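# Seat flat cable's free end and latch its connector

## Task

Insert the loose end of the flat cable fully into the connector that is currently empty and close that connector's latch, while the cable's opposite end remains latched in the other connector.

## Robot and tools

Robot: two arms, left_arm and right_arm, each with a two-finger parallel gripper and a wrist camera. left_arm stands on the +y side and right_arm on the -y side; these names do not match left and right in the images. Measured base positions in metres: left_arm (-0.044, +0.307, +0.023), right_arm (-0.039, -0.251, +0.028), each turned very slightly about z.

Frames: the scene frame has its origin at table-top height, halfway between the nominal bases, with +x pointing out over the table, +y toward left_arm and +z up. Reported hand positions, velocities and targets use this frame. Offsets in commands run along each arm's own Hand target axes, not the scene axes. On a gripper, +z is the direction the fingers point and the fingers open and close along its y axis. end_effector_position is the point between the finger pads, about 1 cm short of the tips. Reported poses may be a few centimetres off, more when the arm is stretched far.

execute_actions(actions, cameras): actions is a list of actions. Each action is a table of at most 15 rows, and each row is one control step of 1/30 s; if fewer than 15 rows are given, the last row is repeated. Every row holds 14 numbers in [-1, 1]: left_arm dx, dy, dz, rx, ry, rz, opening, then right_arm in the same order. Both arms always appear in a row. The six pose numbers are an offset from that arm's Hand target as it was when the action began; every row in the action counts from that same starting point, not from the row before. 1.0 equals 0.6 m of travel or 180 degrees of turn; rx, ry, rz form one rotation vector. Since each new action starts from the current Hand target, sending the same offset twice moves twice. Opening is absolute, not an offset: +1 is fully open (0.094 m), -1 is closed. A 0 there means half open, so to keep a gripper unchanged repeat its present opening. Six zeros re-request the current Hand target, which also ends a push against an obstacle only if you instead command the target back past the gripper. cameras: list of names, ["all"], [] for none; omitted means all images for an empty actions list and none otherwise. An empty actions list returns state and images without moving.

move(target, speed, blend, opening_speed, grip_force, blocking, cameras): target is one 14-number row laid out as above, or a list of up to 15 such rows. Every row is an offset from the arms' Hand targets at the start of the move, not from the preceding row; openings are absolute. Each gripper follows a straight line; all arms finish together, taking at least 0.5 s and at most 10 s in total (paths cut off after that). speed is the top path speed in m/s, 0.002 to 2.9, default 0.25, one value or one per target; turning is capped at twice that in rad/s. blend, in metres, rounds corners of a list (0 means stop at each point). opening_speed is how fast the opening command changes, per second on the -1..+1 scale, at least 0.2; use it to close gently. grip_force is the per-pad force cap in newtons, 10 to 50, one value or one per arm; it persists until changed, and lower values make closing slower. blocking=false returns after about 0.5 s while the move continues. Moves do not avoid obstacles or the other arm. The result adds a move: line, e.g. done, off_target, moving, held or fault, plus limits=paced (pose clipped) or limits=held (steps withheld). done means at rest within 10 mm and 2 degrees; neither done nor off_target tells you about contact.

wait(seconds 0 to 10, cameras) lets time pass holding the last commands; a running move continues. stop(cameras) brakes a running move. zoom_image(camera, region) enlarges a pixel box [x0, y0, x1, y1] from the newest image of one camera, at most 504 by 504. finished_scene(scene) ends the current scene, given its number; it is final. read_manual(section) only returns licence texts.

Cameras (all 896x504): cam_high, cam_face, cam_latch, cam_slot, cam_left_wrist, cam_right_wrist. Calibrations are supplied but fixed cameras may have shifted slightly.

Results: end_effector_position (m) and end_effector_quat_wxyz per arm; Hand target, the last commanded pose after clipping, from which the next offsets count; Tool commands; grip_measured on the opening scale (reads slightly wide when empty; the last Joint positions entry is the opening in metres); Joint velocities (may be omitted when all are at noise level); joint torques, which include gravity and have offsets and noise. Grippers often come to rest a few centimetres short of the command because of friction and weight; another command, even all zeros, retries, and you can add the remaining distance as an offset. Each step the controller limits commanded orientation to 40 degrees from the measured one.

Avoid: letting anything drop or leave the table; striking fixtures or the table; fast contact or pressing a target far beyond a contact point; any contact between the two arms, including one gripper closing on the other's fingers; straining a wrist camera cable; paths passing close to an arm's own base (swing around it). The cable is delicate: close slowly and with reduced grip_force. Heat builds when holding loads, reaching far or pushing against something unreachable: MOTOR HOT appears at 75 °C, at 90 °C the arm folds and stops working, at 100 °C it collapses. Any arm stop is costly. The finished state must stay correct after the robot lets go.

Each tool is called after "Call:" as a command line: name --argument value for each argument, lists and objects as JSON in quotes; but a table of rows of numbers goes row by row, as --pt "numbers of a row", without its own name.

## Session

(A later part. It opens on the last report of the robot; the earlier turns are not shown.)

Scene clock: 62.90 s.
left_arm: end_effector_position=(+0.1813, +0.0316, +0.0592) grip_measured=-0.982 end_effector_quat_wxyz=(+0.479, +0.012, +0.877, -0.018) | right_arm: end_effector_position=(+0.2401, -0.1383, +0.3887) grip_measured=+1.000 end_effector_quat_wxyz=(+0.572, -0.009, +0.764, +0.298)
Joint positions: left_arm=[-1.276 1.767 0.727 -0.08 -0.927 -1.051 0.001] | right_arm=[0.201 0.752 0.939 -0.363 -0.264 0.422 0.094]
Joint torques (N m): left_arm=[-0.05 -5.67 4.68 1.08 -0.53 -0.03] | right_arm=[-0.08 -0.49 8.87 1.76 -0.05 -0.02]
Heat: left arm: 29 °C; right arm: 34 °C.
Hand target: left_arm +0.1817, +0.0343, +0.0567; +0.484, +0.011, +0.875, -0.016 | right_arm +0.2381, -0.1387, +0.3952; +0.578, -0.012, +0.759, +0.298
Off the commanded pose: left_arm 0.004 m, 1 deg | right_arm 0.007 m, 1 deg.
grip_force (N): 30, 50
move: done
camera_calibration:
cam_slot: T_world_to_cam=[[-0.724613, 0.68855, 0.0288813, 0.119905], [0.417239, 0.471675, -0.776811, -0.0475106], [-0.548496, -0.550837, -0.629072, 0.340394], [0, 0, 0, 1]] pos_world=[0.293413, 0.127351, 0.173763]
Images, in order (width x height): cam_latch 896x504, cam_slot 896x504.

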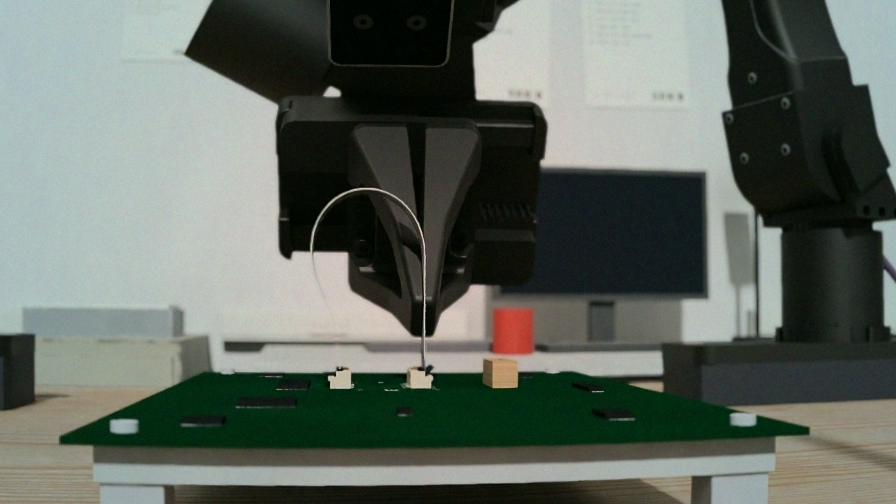

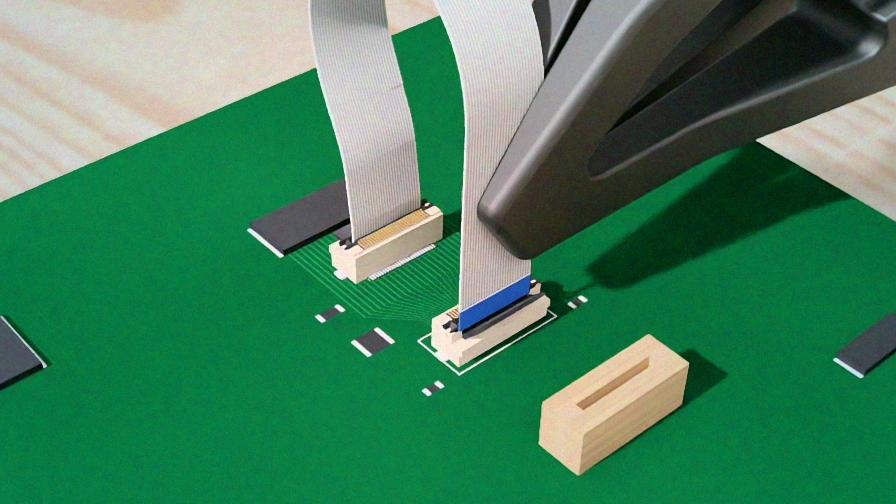

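Call:
move --pt "-0.0466 -0.001 -0.0292 0.0023 0.0034 0.0001 -1 0 0 0 0 0 0 1" --pt "-0.0065 -0.0023 -0.0058 0.0023 0.0034 0.0001 -1 0 0 0 0 0 0 1" --speed '[0.06,0.045]' --cameras '["cam_latch","cam_slot"]'

Call:
zoom_image --camera "cam_latch" --region '[380, 320, 460, 400]'

Call:
zoom_image --camera "cam_slot" --region '[425, 200, 605, 380]'

Scene clock: 74.67 s.
left_arm: end_effector_position=(+0.1802, +0.0310, +0.0640) grip_measured=-0.982 end_effector_quat_wxyz=(+0.475, +0.015, +0.879, -0.021) | right_arm: end_effector_position=(+0.2401, -0.1383, +0.3887) grip_measured=+1.000 end_effector_quat_wxyz=(+0.572, -0.009, +0.764, +0.298)
Joint positions: left_arm=[-1.276 1.745 0.733 -0.107 -0.916 -1.048 0.001] | right_arm=[0.201 0.752 0.939 -0.363 -0.264 0.422 0.094]
Joint torques (N m): left_arm=[-0.08 -5.67 5.09 1.08 -0.52 -0.04] | right_arm=[-0.12 -0.51 8.81 1.77 -0.06 -0.03]
Heat: left arm: 29 °C; right arm: 34 °C.
Hand target: left_arm +0.1808, +0.0330, +0.0620; +0.479, +0.013, +0.877, -0.019 | right_arm +0.2381, -0.1387, +0.3952; +0.578, -0.012, +0.759, +0.298
Off the commanded pose: left_arm 0.003 m, 1 deg | right_arm 0.007 m, 1 deg.
grip_force (N): 30, 50
move: done
camera_calibration:
cam_slot: T_world_to_cam=[[-0.724613, 0.68855, 0.0288813, 0.119905], [0.417239, 0.471675, -0.776811, -0.0475106], [-0.548496, -0.550837, -0.629072, 0.340394], [0, 0, 0, 1]] pos_world=[0.293413, 0.127351, 0.173763]
Images, in order (width x height): cam_latch 896x504, cam_slot 896x504.

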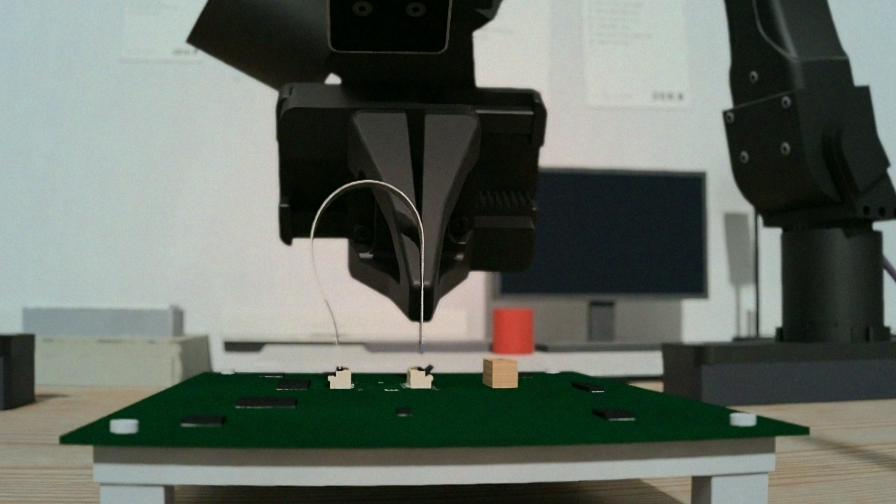

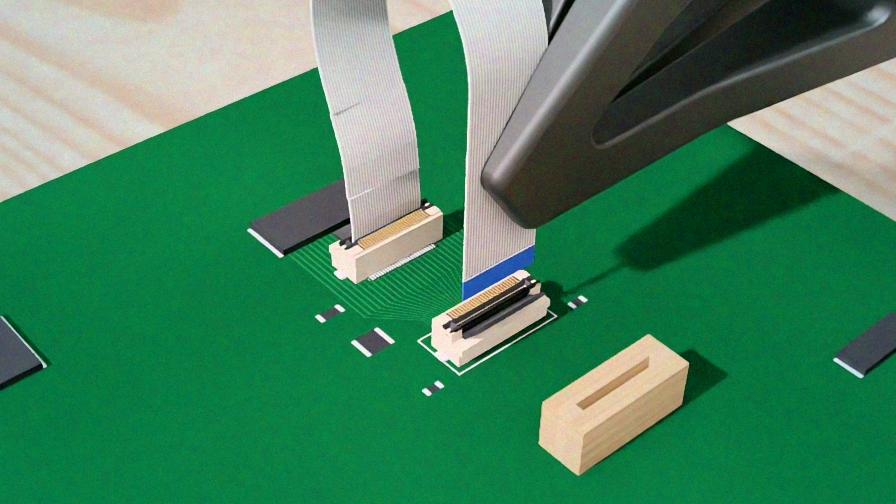

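Scaled by 6.300 from the camera's 896x504 image, which has a finer 1280x720 frame.

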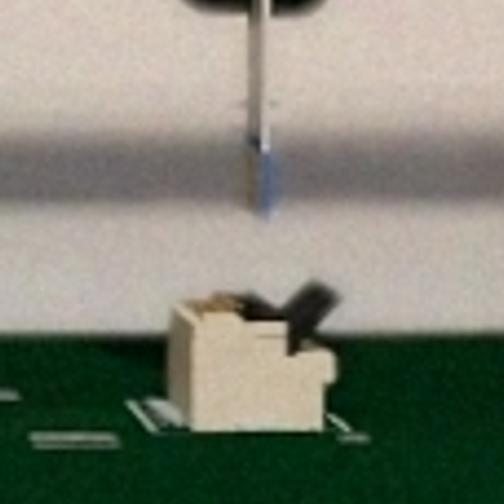

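Scaled by 2.800 from the camera's 896x504 image, which has a finer 1280x720 frame.

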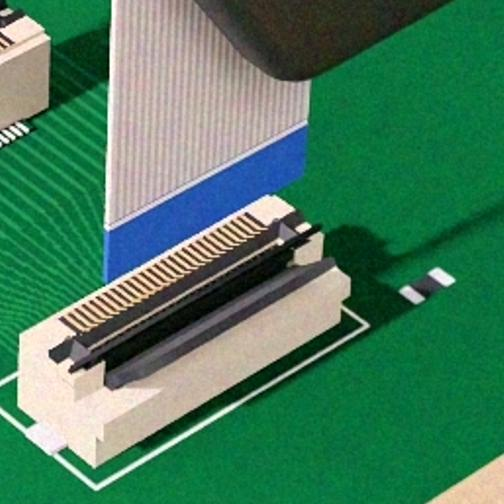

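Call:
move --target '[0.00342,-0.00102,0.00242,0,0.0004,0.0003,-1,0,0,0,0,0,0,1]' --speed 0.02 --cameras '["cam_latch","cam_slot"]'

Call:
zoom_image --camera "cam_latch" --region '[380, 320, 460, 400]'

Call:
zoom_image --camera "cam_slot" --region '[425, 200, 605, 380]'

Scene clock: 79.63 s.
left_arm: end_effector_position=(+0.1803, +0.0301, +0.0619) grip_measured=-0.982 end_effector_quat_wxyz=(+0.475, +0.015, +0.880, -0.021) | right_arm: end_effector_position=(+0.2401, -0.1383, +0.3887) grip_measured=+1.000 end_effector_quat_wxyz=(+0.572, -0.009, +0.764, +0.298)
Joint positions: left_arm=[-1.276 1.753 0.733 -0.098 -0.915 -1.048 0.001] | right_arm=[0.201 0.752 0.939 -0.363 -0.264 0.422 0.094]
Joint torques (N m): left_arm=[0.02 -5.67 5.01 1.08 -0.52 -0.04] | right_arm=[-0.13 -0.55 8.84 1.75 -0.06 -0.03]
Heat: left arm: 29 °C; right arm: 34 °C.
Hand target: left_arm +0.1809, +0.0322, +0.0595; +0.479, +0.013, +0.878, -0.019 | right_arm +0.2381, -0.1387, +0.3952; +0.578, -0.012, +0.759, +0.298
Off the commanded pose: left_arm 0.003 m, 1 deg | right_arm 0.007 m, 1 deg.
grip_force (N): 30, 50
move: done
camera_calibration:
cam_slot: T_world_to_cam=[[-0.724613, 0.68855, 0.0288813, 0.119905], [0.417239, 0.471675, -0.776811, -0.0475106], [-0.548496, -0.550837, -0.629072, 0.340394], [0, 0, 0, 1]] pos_world=[0.293413, 0.127351, 0.173763]
Images, in order (width x height): cam_latch 896x504, cam_slot 896x504.

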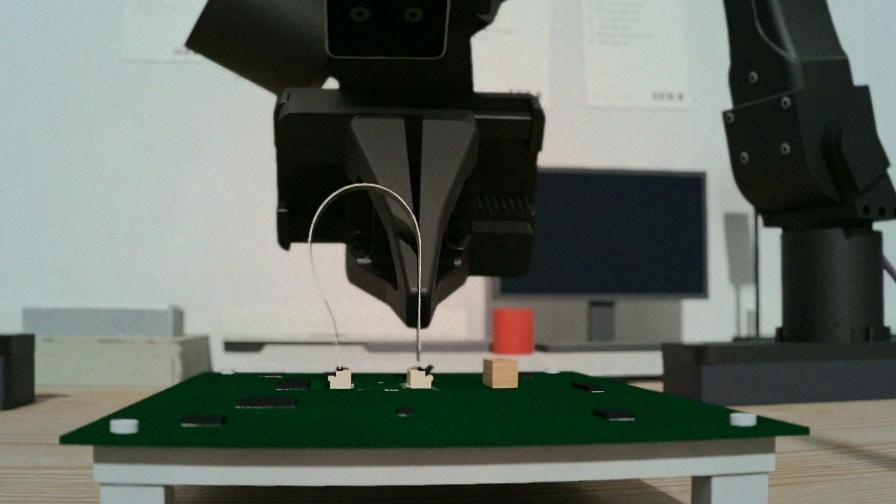

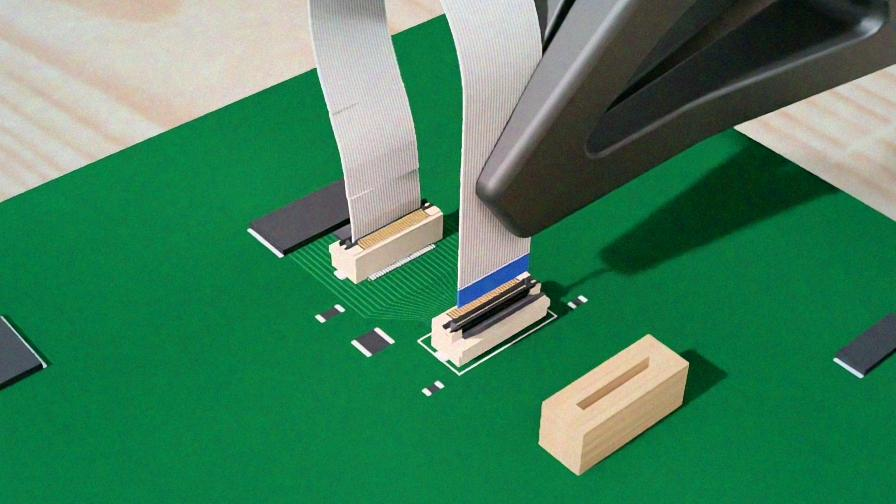

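Scaled by 6.300 from the camera's 896x504 image, which has a finer 1280x720 frame.

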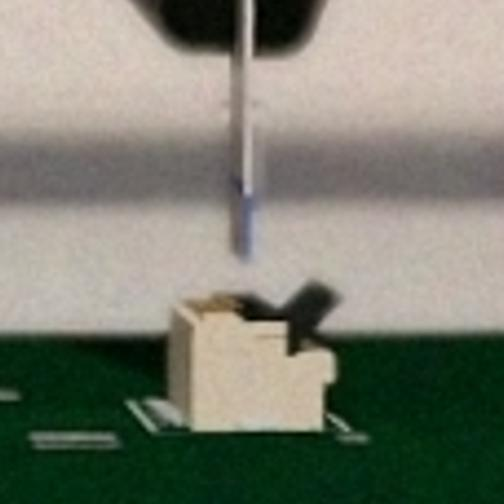

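Scaled by 2.800 from the camera's 896x504 image, which has a finer 1280x720 frame.

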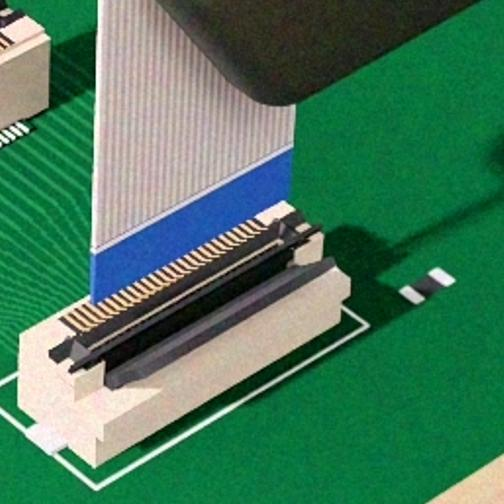

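Call:
move --target '[0.00367,0.00065,0.00286,-0.00158,-0.00026,0.00153,-1,0,0,0,0,0,0,1]' --speed 0.02 --cameras '["cam_latch","cam_slot"]'

Call:
zoom_image --camera "cam_latch" --region '[380, 320, 460, 400]'

Call:
zoom_image --camera "cam_slot" --region '[425, 230, 565, 370]'

Scene clock: 82.63 s.
left_arm: end_effector_position=(+0.1804, +0.0298, +0.0594) grip_measured=-0.982 end_effector_quat_wxyz=(+0.474, +0.016, +0.880, -0.020) | right_arm: end_effector_position=(+0.2401, -0.1383, +0.3887) grip_measured=+1.000 end_effector_quat_wxyz=(+0.572, -0.009, +0.764, +0.298)
Joint positions: left_arm=[-1.276 1.764 0.733 -0.091 -0.915 -1.048 0.001] | right_arm=[0.201 0.752 0.939 -0.363 -0.264 0.422 0.094]
Joint torques (N m): left_arm=[-0.05 -5.5 4.97 1.09 -0.55 -0.02] | right_arm=[-0.13 -0.5 8.84 1.75 -0.06 -0.05]
Heat: left arm: 29 °C; right arm: 34 °C.
Hand target: left_arm +0.1812, +0.0326, +0.0568; +0.479, +0.014, +0.877, -0.015 | right_arm +0.2381, -0.1387, +0.3952; +0.578, -0.012, +0.759, +0.298
Off the commanded pose: left_arm 0.004 m, 1 deg | right_arm 0.007 m, 1 deg.
grip_force (N): 30, 50
move: done
camera_calibration:
cam_slot: T_world_to_cam=[[-0.724613, 0.68855, 0.0288813, 0.119905], [0.417239, 0.471675, -0.776811, -0.0475106], [-0.548496, -0.550837, -0.629072, 0.340394], [0, 0, 0, 1]] pos_world=[0.293413, 0.127351, 0.173763]
Images, in order (width x height): cam_latch 896x504, cam_slot 896x504.

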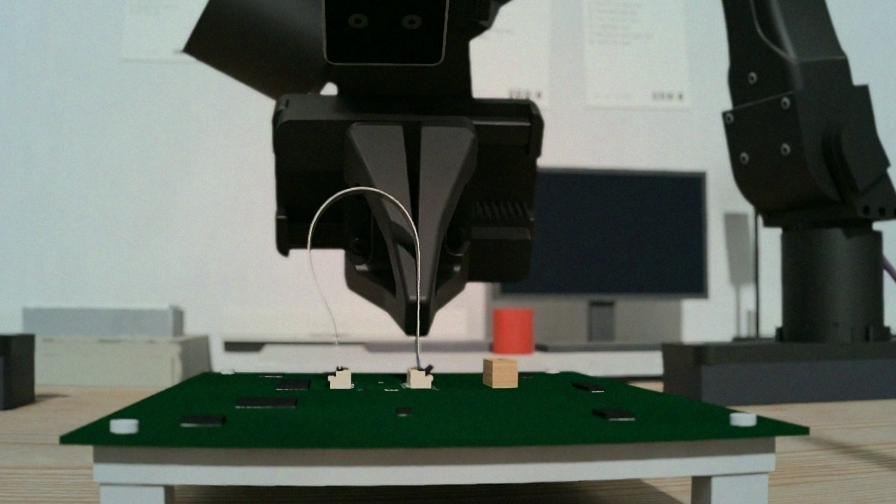

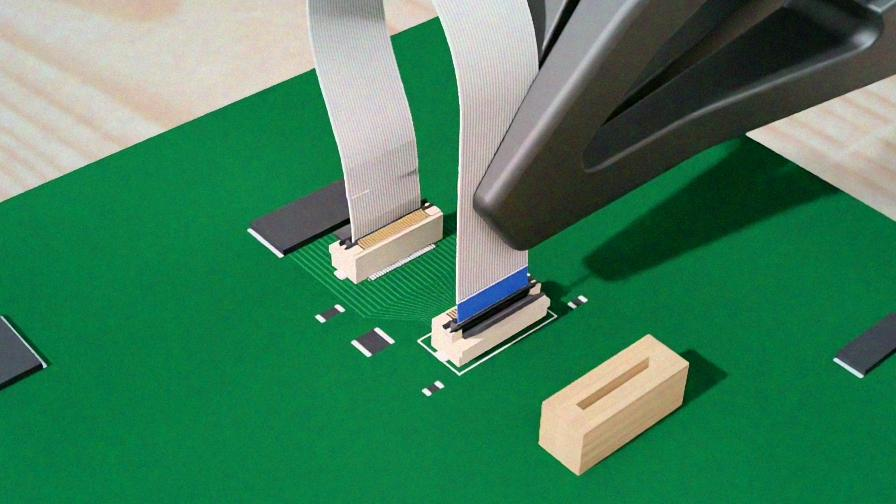

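Scaled by 6.300 from the camera's 896x504 image, which has a finer 1280x720 frame.

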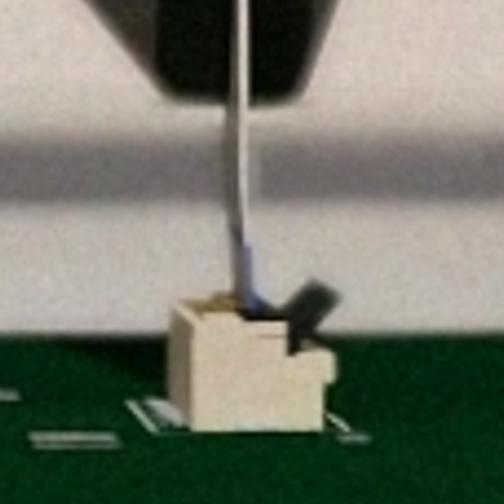

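Scaled by 3.600 from the camera's 896x504 image, which has a finer 1280x720 frame.

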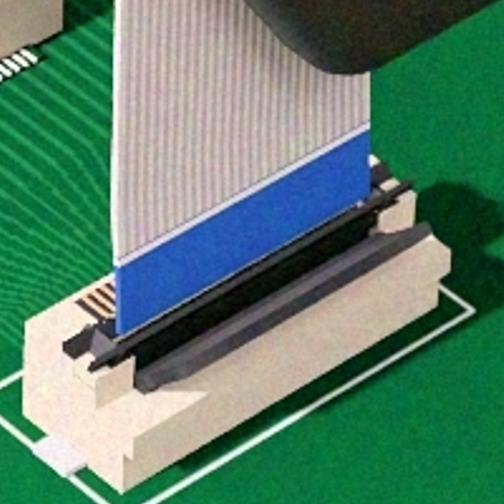

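Call:
move --target '[0.00451,0.00078,0.00262,-0.0014,0.0008,0.00216,-1,0,0,0,0,0,0,1]' --speed 0.02 --cameras '["cam_latch","cam_slot"]'

Call:
zoom_image --camera "cam_latch" --region '[380, 320, 460, 400]'

Call:
zoom_image --camera "cam_slot" --region '[425, 230, 565, 370]'

Scene clock: 85.00 s.
left_arm: end_effector_position=(+0.1809, +0.0295, +0.0581) grip_measured=-0.982 end_effector_quat_wxyz=(+0.476, +0.015, +0.879, -0.019) | right_arm: end_effector_position=(+0.2401, -0.1383, +0.3887) grip_measured=+1.000 end_effector_quat_wxyz=(+0.572, -0.009, +0.764, +0.298)
Joint positions: left_arm=[-1.276 1.772 0.733 -0.082 -0.919 -1.048 0.001] | right_arm=[0.201 0.752 0.939 -0.363 -0.264 0.422 0.094]
Joint torques (N m): left_arm=[-0.01 -5.3 4.98 0.99 -0.5 -0.03] | right_arm=[-0.12 -0.5 8.84 1.76 -0.06 -0.03]
Heat: left arm: 29 °C; right arm: 35 °C.
Hand target: left_arm +0.1811, +0.0330, +0.0535; +0.478, +0.016, +0.878, -0.012 | right_arm +0.2381, -0.1387, +0.3952; +0.578, -0.012, +0.759, +0.298
Off the commanded pose: left_arm 0.006 m, 1 deg | right_arm 0.007 m, 1 deg.
grip_force (N): 30, 50
move: done
camera_calibration:
cam_slot: T_world_to_cam=[[-0.724613, 0.68855, 0.0288813, 0.119905], [0.417239, 0.471675, -0.776811, -0.0475106], [-0.548496, -0.550837, -0.629072, 0.340394], [0, 0, 0, 1]] pos_world=[0.293413, 0.127351, 0.173763]
Images, in order (width x height): cam_latch 896x504, cam_slot 896x504.

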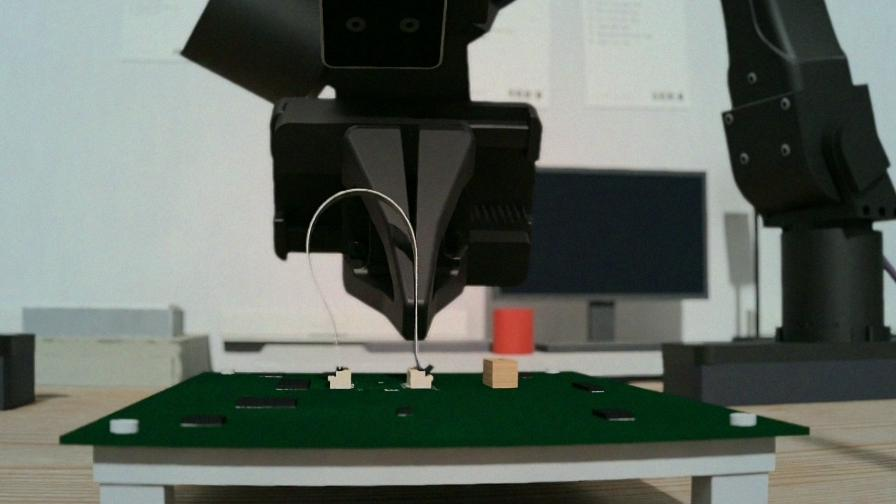

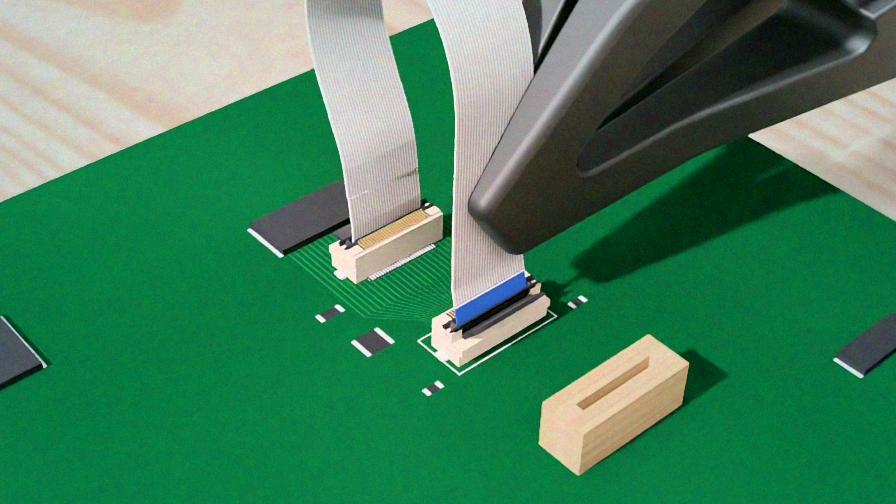

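Scaled by 6.300 from the camera's 896x504 image, which has a finer 1280x720 frame.

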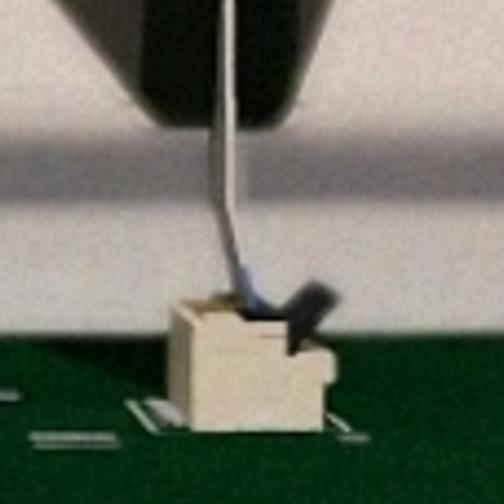

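Scaled by 3.600 from the camera's 896x504 image, which has a finer 1280x720 frame.

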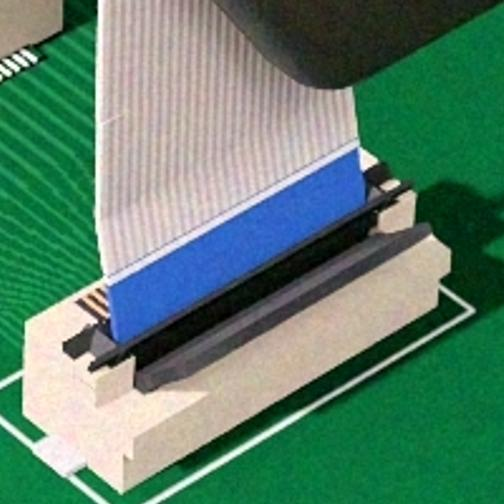

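Call:
move --target '[0.00388,0.00319,0.00226,-0.00166,0.00095,0.00256,-1,0,0,0,0,0,0,1]' --speed 0.02 --cameras '["cam_latch","cam_slot"]'

Call:
zoom_image --camera "cam_latch" --region '[380, 320, 460, 400]'

Call:
zoom_image --camera "cam_slot" --region '[425, 230, 565, 370]'

Scene clock: 88.20 s.
left_arm: end_effector_position=(+0.1814, +0.0294, +0.0578) grip_measured=-0.982 end_effector_quat_wxyz=(+0.478, +0.014, +0.878, -0.019) | right_arm: end_effector_position=(+0.2401, -0.1383, +0.3887) grip_measured=+1.000 end_effector_quat_wxyz=(+0.572, -0.009, +0.764, +0.298)
Joint positions: left_arm=[-1.276 1.776 0.733 -0.077 -0.923 -1.048 0.001] | right_arm=[0.201 0.752 0.939 -0.363 -0.264 0.422 0.094]
Joint torques (N m): left_arm=[0.1 -5.29 4.57 0.96 -0.47 -0.01] | right_arm=[-0.14 -0.47 8.8 1.77 -0.05 -0.04]
Heat: left arm: 29 °C; right arm: 35 °C.
Hand target: left_arm +0.1810, +0.0349, +0.0509; +0.477, +0.018, +0.879, -0.008 | right_arm +0.2381, -0.1387, +0.3952; +0.578, -0.012, +0.759, +0.298
Off the commanded pose: left_arm 0.009 m, 1 deg | right_arm 0.007 m, 1 deg.
grip_force (N): 30, 50
move: done
camera_calibration:
cam_slot: T_world_to_cam=[[-0.724613, 0.68855, 0.0288813, 0.119905], [0.417239, 0.471675, -0.776811, -0.0475106], [-0.548496, -0.550837, -0.629072, 0.340394], [0, 0, 0, 1]] pos_world=[0.293413, 0.127351, 0.173763]
Images, in order (width x height): cam_latch 896x504, cam_slot 896x504.

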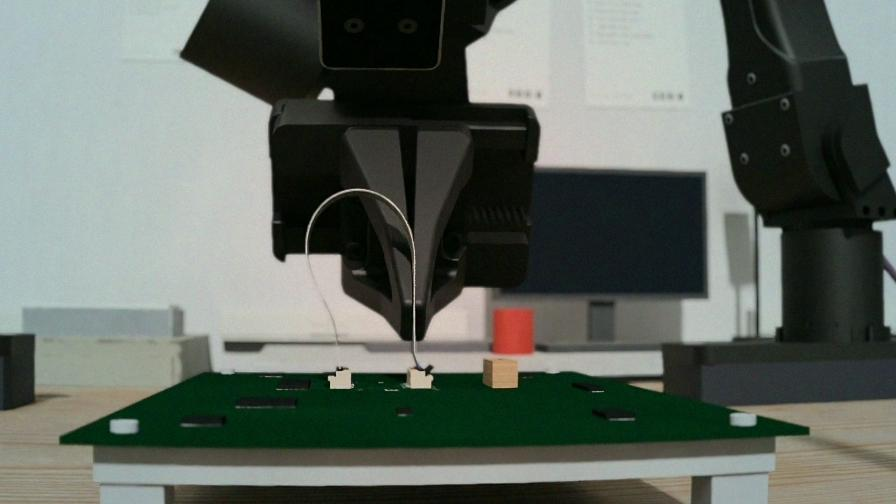

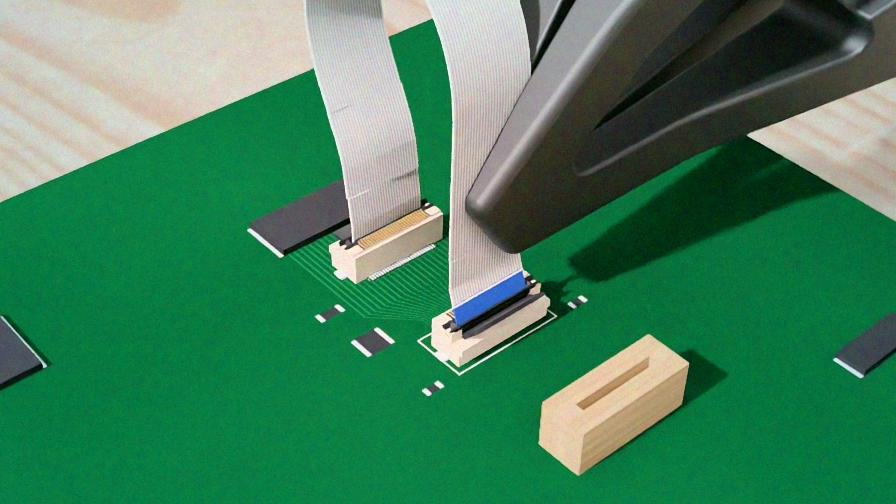

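Scaled by 6.300 from the camera's 896x504 image, which has a finer 1280x720 frame.

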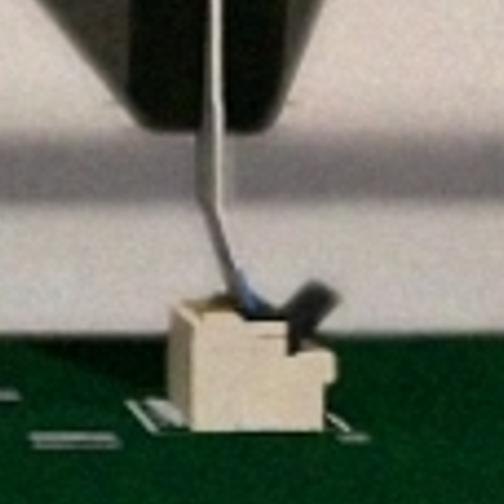

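Scaled by 3.600 from the camera's 896x504 image, which has a finer 1280x720 frame.

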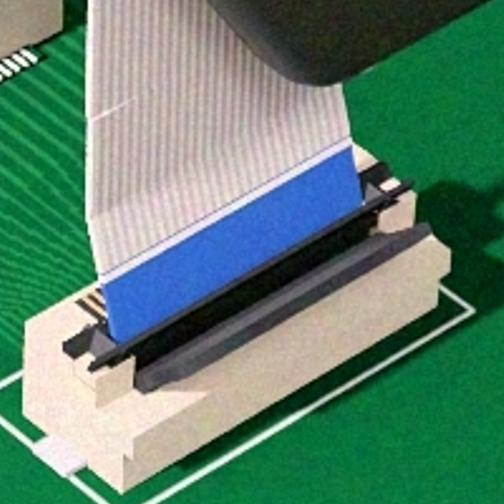

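Call:
move --target '[0,0.005,0,0,0,0,-1,0,0,0,0,0,0,1]' --speed 0.02 --cameras '["cam_latch","cam_slot"]'

Call:
zoom_image --camera "cam_latch" --region '[380, 320, 460, 400]'

Call:
zoom_image --camera "cam_slot" --region '[425, 230, 565, 370]'

Scene clock: 89.80 s.
left_arm: end_effector_position=(+0.1818, +0.0302, +0.0576) grip_measured=-0.982 end_effector_quat_wxyz=(+0.481, +0.012, +0.877, -0.021) | right_arm: end_effector_position=(+0.2401, -0.1383, +0.3887) grip_measured=+1.000 end_effector_quat_wxyz=(+0.572, -0.009, +0.764, +0.298)
Joint positions: left_arm=[-1.276 1.776 0.725 -0.062 -0.928 -1.048 0.001] | right_arm=[0.201 0.752 0.939 -0.363 -0.264 0.422 0.094]
Joint torques (N m): left_arm=[0.31 -5.85 4.12 0.87 -0.38 0.05] | right_arm=[-0.09 -0.54 8.85 1.76 -0.06 -0.02]
Heat: left arm: 29 °C; right arm: 35 °C.
Hand target: left_arm +0.1811, +0.0380, +0.0509; +0.477, +0.018, +0.879, -0.007 | right_arm +0.2381, -0.1387, +0.3952; +0.578, -0.012, +0.759, +0.298
Off the commanded pose: left_arm 0.010 m, 2 deg | right_arm 0.007 m, 1 deg.
grip_force (N): 30, 50
move: done
camera_calibration:
cam_slot: T_world_to_cam=[[-0.724613, 0.68855, 0.0288813, 0.119905], [0.417239, 0.471675, -0.776811, -0.0475106], [-0.548496, -0.550837, -0.629072, 0.340394], [0, 0, 0, 1]] pos_world=[0.293413, 0.127351, 0.173763]
Images, in order (width x height): cam_latch 896x504, cam_slot 896x504.

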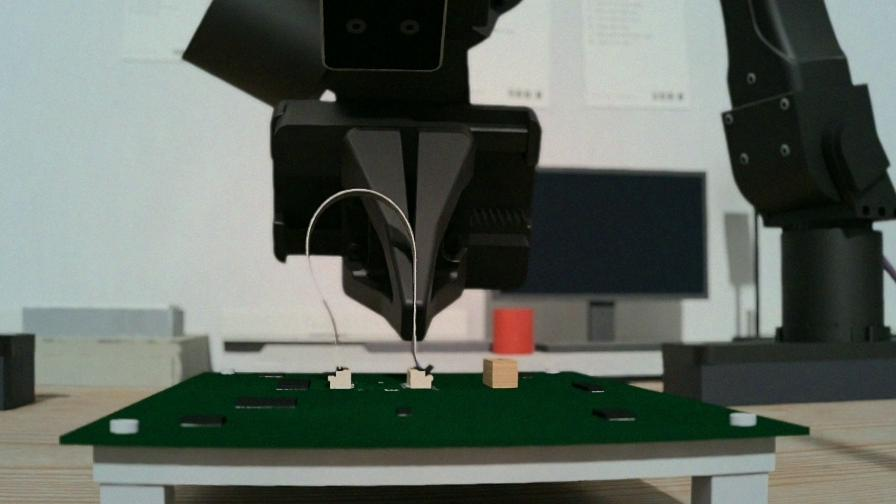

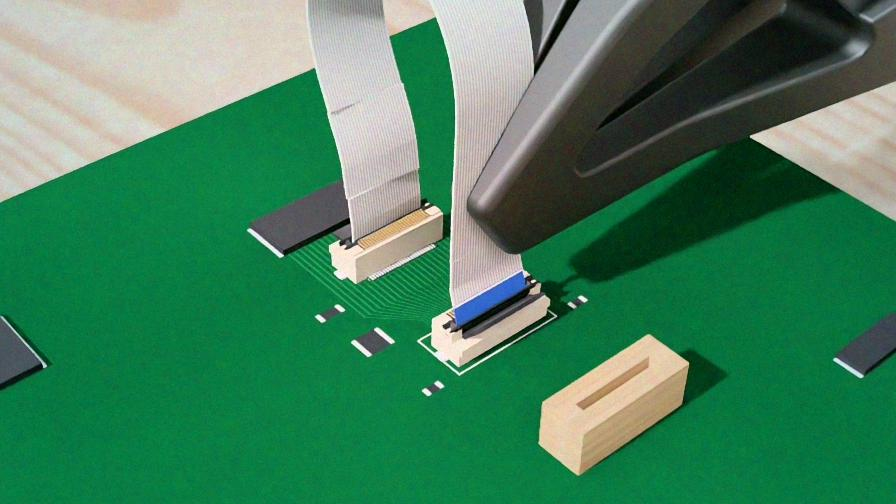

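Scaled by 6.300 from the camera's 896x504 image, which has a finer 1280x720 frame.

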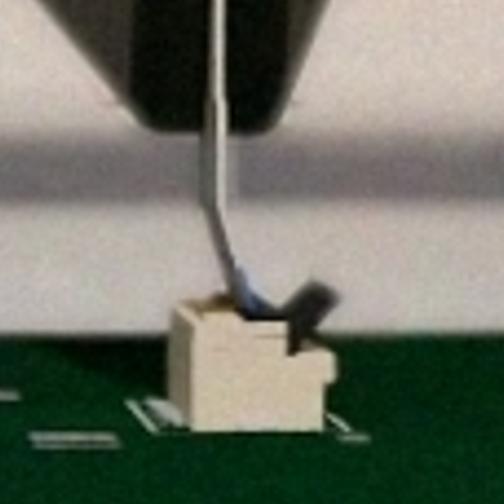

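Scaled by 3.600 from the camera's 896x504 image, which has a finer 1280x720 frame.

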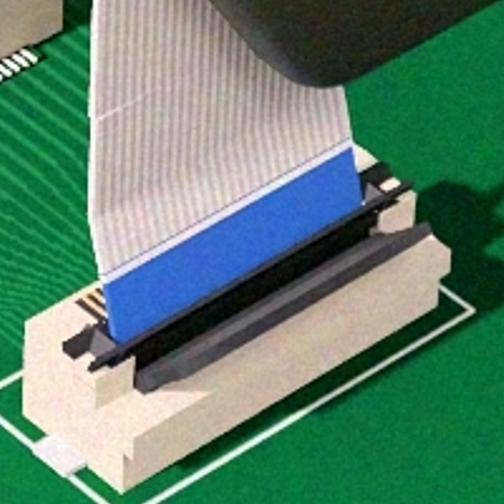

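Call:
move --target '[0.00138,0.00466,0.00068,-0.00132,0.00076,0.00203,-1,0,0,0,0,0,0,1]' --speed 0.02 --cameras '["cam_latch"]'

Call:
zoom_image --camera "cam_latch" --region '[380, 320, 460, 400]'

Scene clock: 91.60 s.
left_arm: end_effector_position=(+0.1819, +0.0326, +0.0559) grip_measured=-0.982 end_effector_quat_wxyz=(+0.480, +0.012, +0.877, -0.019) | right_arm: end_effector_position=(+0.2401, -0.1383, +0.3887) grip_measured=+1.000 end_effector_quat_wxyz=(+0.572, -0.009, +0.764, +0.298)
Joint positions: left_arm=[-1.273 1.776 0.716 -0.055 -0.928 -1.046 0.001] | right_arm=[0.201 0.752 0.939 -0.363 -0.264 0.422 0.094]
Joint torques (N m): left_arm=[0.38 -6.09 4.23 0.79 -0.38 0.07] | right_arm=[-0.09 -0.47 8.83 1.77 -0.06 -0.04]
Heat: left arm: 29 °C; right arm: 35 °C.
Hand target: left_arm +0.1811, +0.0407, +0.0500; +0.476, +0.020, +0.879, -0.004 | right_arm +0.2381, -0.1387, +0.3952; +0.578, -0.012, +0.759, +0.298
Off the commanded pose: left_arm 0.010 m, 2 deg | right_arm 0.007 m, 1 deg.
grip_force (N): 30, 50
move: done
Images, in order (width x height): cam_latch 896x504.

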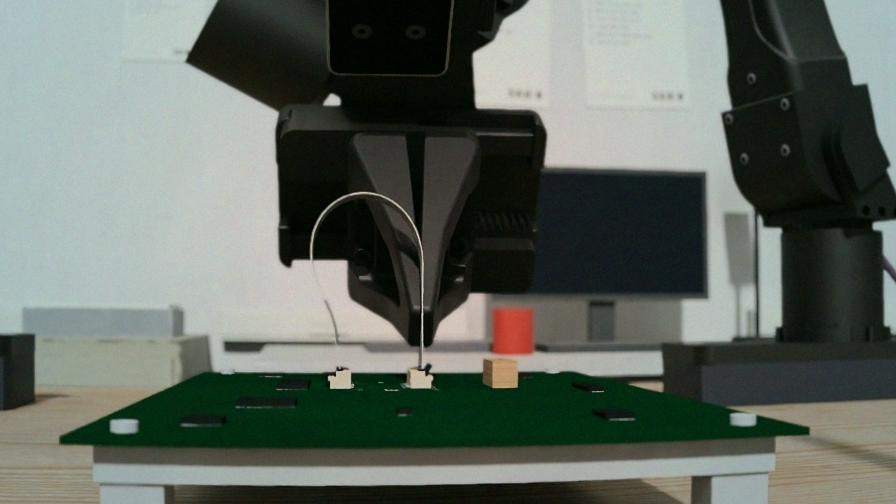

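Scaled by 6.300 from the camera's 896x504 image, which has a finer 1280x720 frame.

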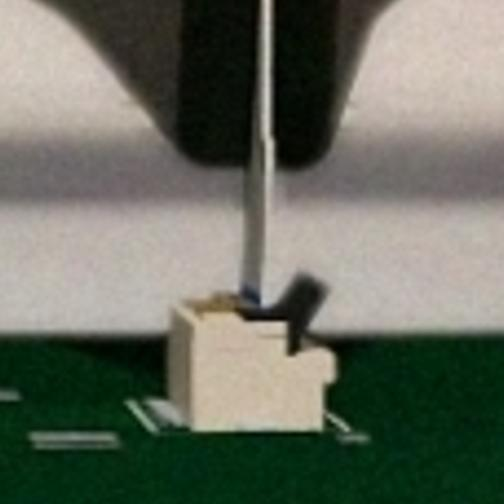

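Call:
move --target '[0.00233,-0.00104,0.00193,0,0,0,-1,0,0,0,0,0,0,1]' --speed 0.02 --cameras '["cam_latch","cam_slot"]'

Call:
zoom_image --camera "cam_latch" --region '[380, 320, 460, 400]'

Call:
zoom_image --camera "cam_slot" --region '[425, 230, 565, 370]'

Scene clock: 93.60 s.
left_arm: end_effector_position=(+0.1819, +0.0325, +0.0560) grip_measured=-0.982 end_effector_quat_wxyz=(+0.480, +0.012, +0.877, -0.019) | right_arm: end_effector_position=(+0.2401, -0.1383, +0.3887) grip_measured=+1.000 end_effector_quat_wxyz=(+0.572, -0.009, +0.764, +0.298)
Joint positions: left_arm=[-1.273 1.776 0.716 -0.054 -0.928 -1.046 0.001] | right_arm=[0.201 0.752 0.939 -0.363 -0.264 0.422 0.094]
Joint torques (N m): left_arm=[0.35 -5.53 4.23 0.87 -0.38 0.07] | right_arm=[-0.12 -0.51 8.84 1.76 -0.05 -0.04]
Heat: left arm: 29 °C; right arm: 35 °C.
Hand target: left_arm +0.1812, +0.0401, +0.0482; +0.476, +0.020, +0.879, -0.004 | right_arm +0.2381, -0.1387, +0.3952; +0.578, -0.012, +0.759, +0.298
Off the commanded pose: left_arm 0.011 m, 2 deg | right_arm 0.007 m, 1 deg.
grip_force (N): 30, 50
move: off_target (left_arm)
camera_calibration:
cam_slot: T_world_to_cam=[[-0.724613, 0.68855, 0.0288813, 0.119905], [0.417239, 0.471675, -0.776811, -0.0475106], [-0.548496, -0.550837, -0.629072, 0.340394], [0, 0, 0, 1]] pos_world=[0.293413, 0.127351, 0.173763]
Images, in order (width x height): cam_latch 896x504, cam_slot 896x504.

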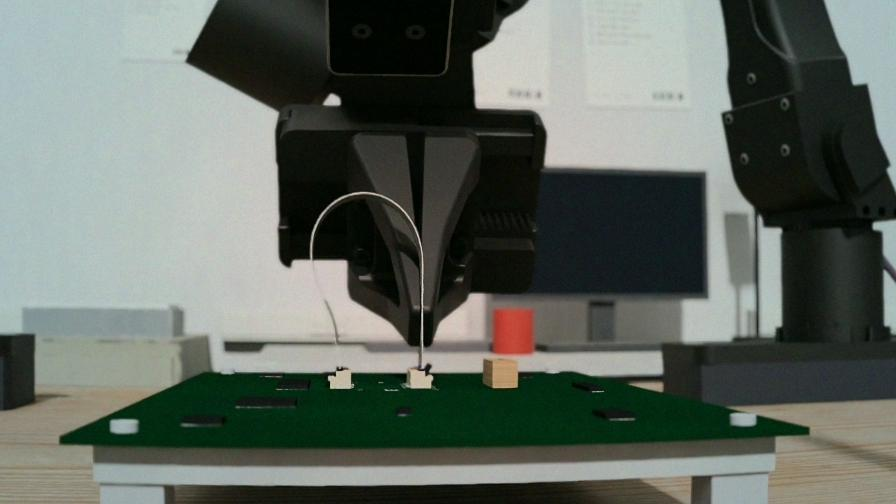

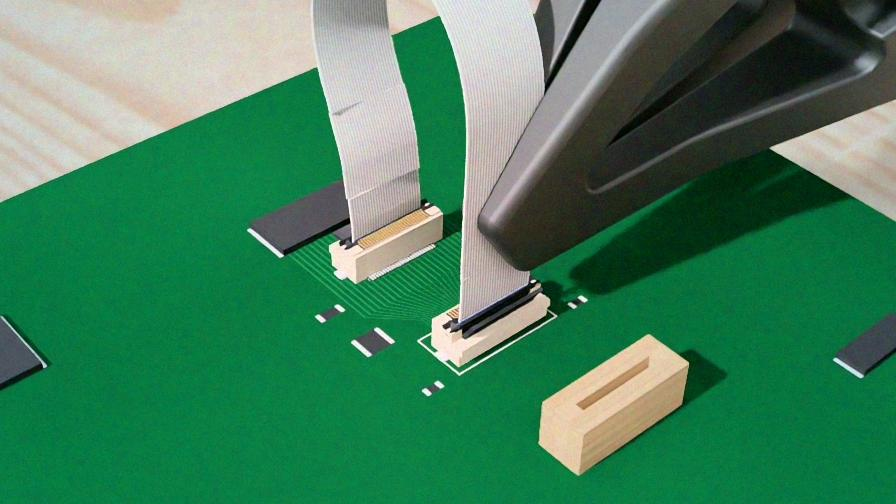

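Scaled by 6.300 from the camera's 896x504 image, which has a finer 1280x720 frame.

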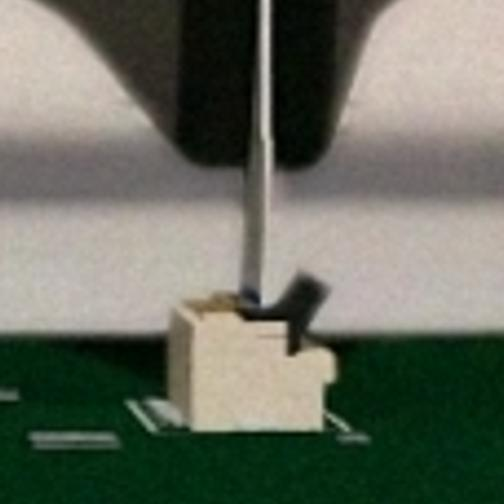

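Scaled by 3.600 from the camera's 896x504 image, which has a finer 1280x720 frame.

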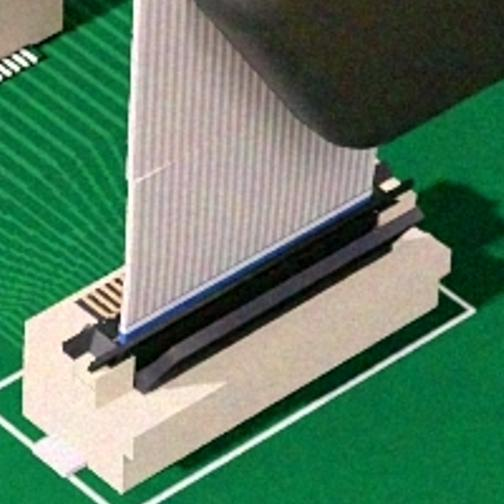

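Call:
move --target '[0.00288,-0.0011,0.0022,0,0,0,-1,0,0,0,0,0,0,1]' --speed 0.02 --cameras '["cam_latch","cam_slot"]'

Call:
zoom_image --camera "cam_slot" --region '[425, 230, 565, 370]'

Scene clock: 96.27 s.
left_arm: end_effector_position=(+0.1819, +0.0322, +0.0551) grip_measured=-0.982 end_effector_quat_wxyz=(+0.480, +0.012, +0.877, -0.019) | right_arm: end_effector_position=(+0.2401, -0.1383, +0.3887) grip_measured=+1.000 end_effector_quat_wxyz=(+0.572, -0.009, +0.764, +0.298)
Joint positions: left_arm=[-1.273 1.779 0.716 -0.052 -0.927 -1.046 0.001] | right_arm=[0.201 0.752 0.939 -0.363 -0.264 0.422 0.094]
Joint torques (N m): left_arm=[0.32 -5.08 4.19 0.95 -0.4 0.06] | right_arm=[-0.13 -0.44 8.87 1.76 -0.07 -0.03]
Heat: left arm: 29 °C; right arm: 35 °C.
Hand target: left_arm +0.1814, +0.0395, +0.0459; +0.476, +0.020, +0.879, -0.004 | right_arm +0.2381, -0.1387, +0.3952; +0.578, -0.012, +0.759, +0.298
Off the commanded pose: left_arm 0.012 m, 2 deg | right_arm 0.007 m, 1 deg.
grip_force (N): 30, 50
move: off_target (left_arm)
camera_calibration:
cam_slot: T_world_to_cam=[[-0.724613, 0.68855, 0.0288813, 0.119905], [0.417239, 0.471675, -0.776811, -0.0475106], [-0.548496, -0.550837, -0.629072, 0.340394], [0, 0, 0, 1]] pos_world=[0.293413, 0.127351, 0.173763]
Images, in order (width x height): cam_latch 896x504, cam_slot 896x504.

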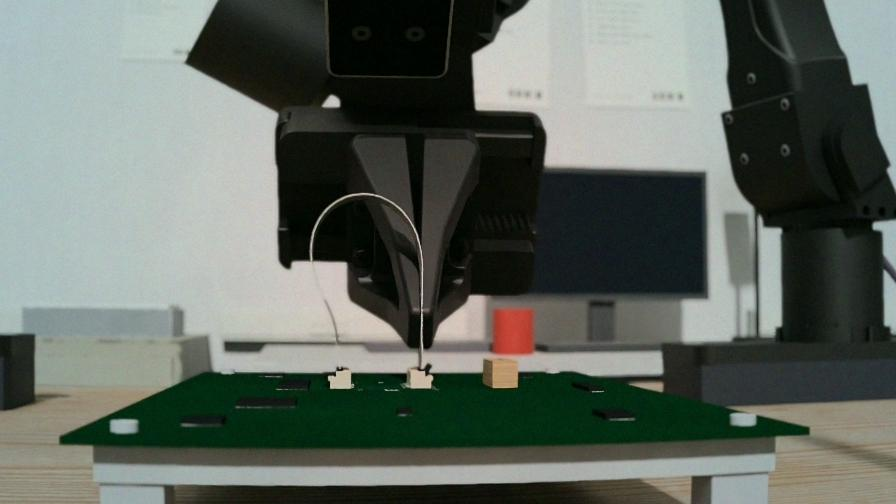

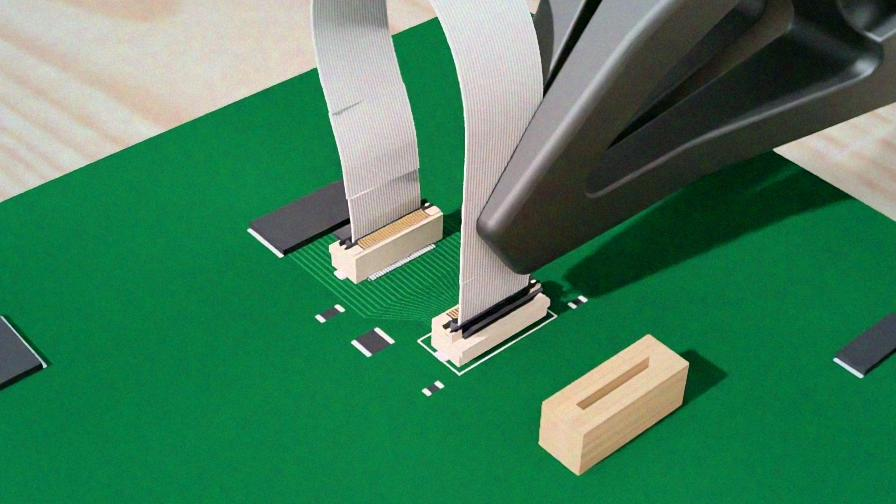

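Scaled by 3.600 from the camera's 896x504 image, which has a finer 1280x720 frame.

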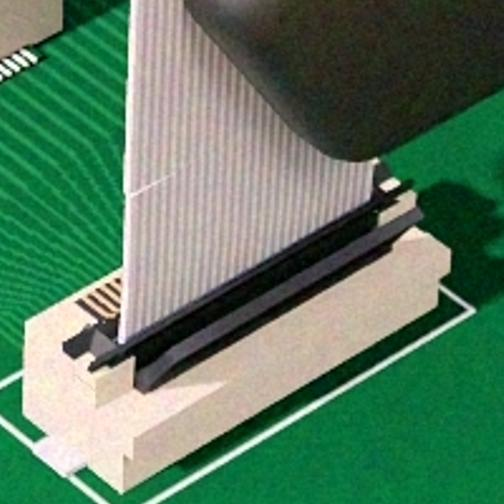

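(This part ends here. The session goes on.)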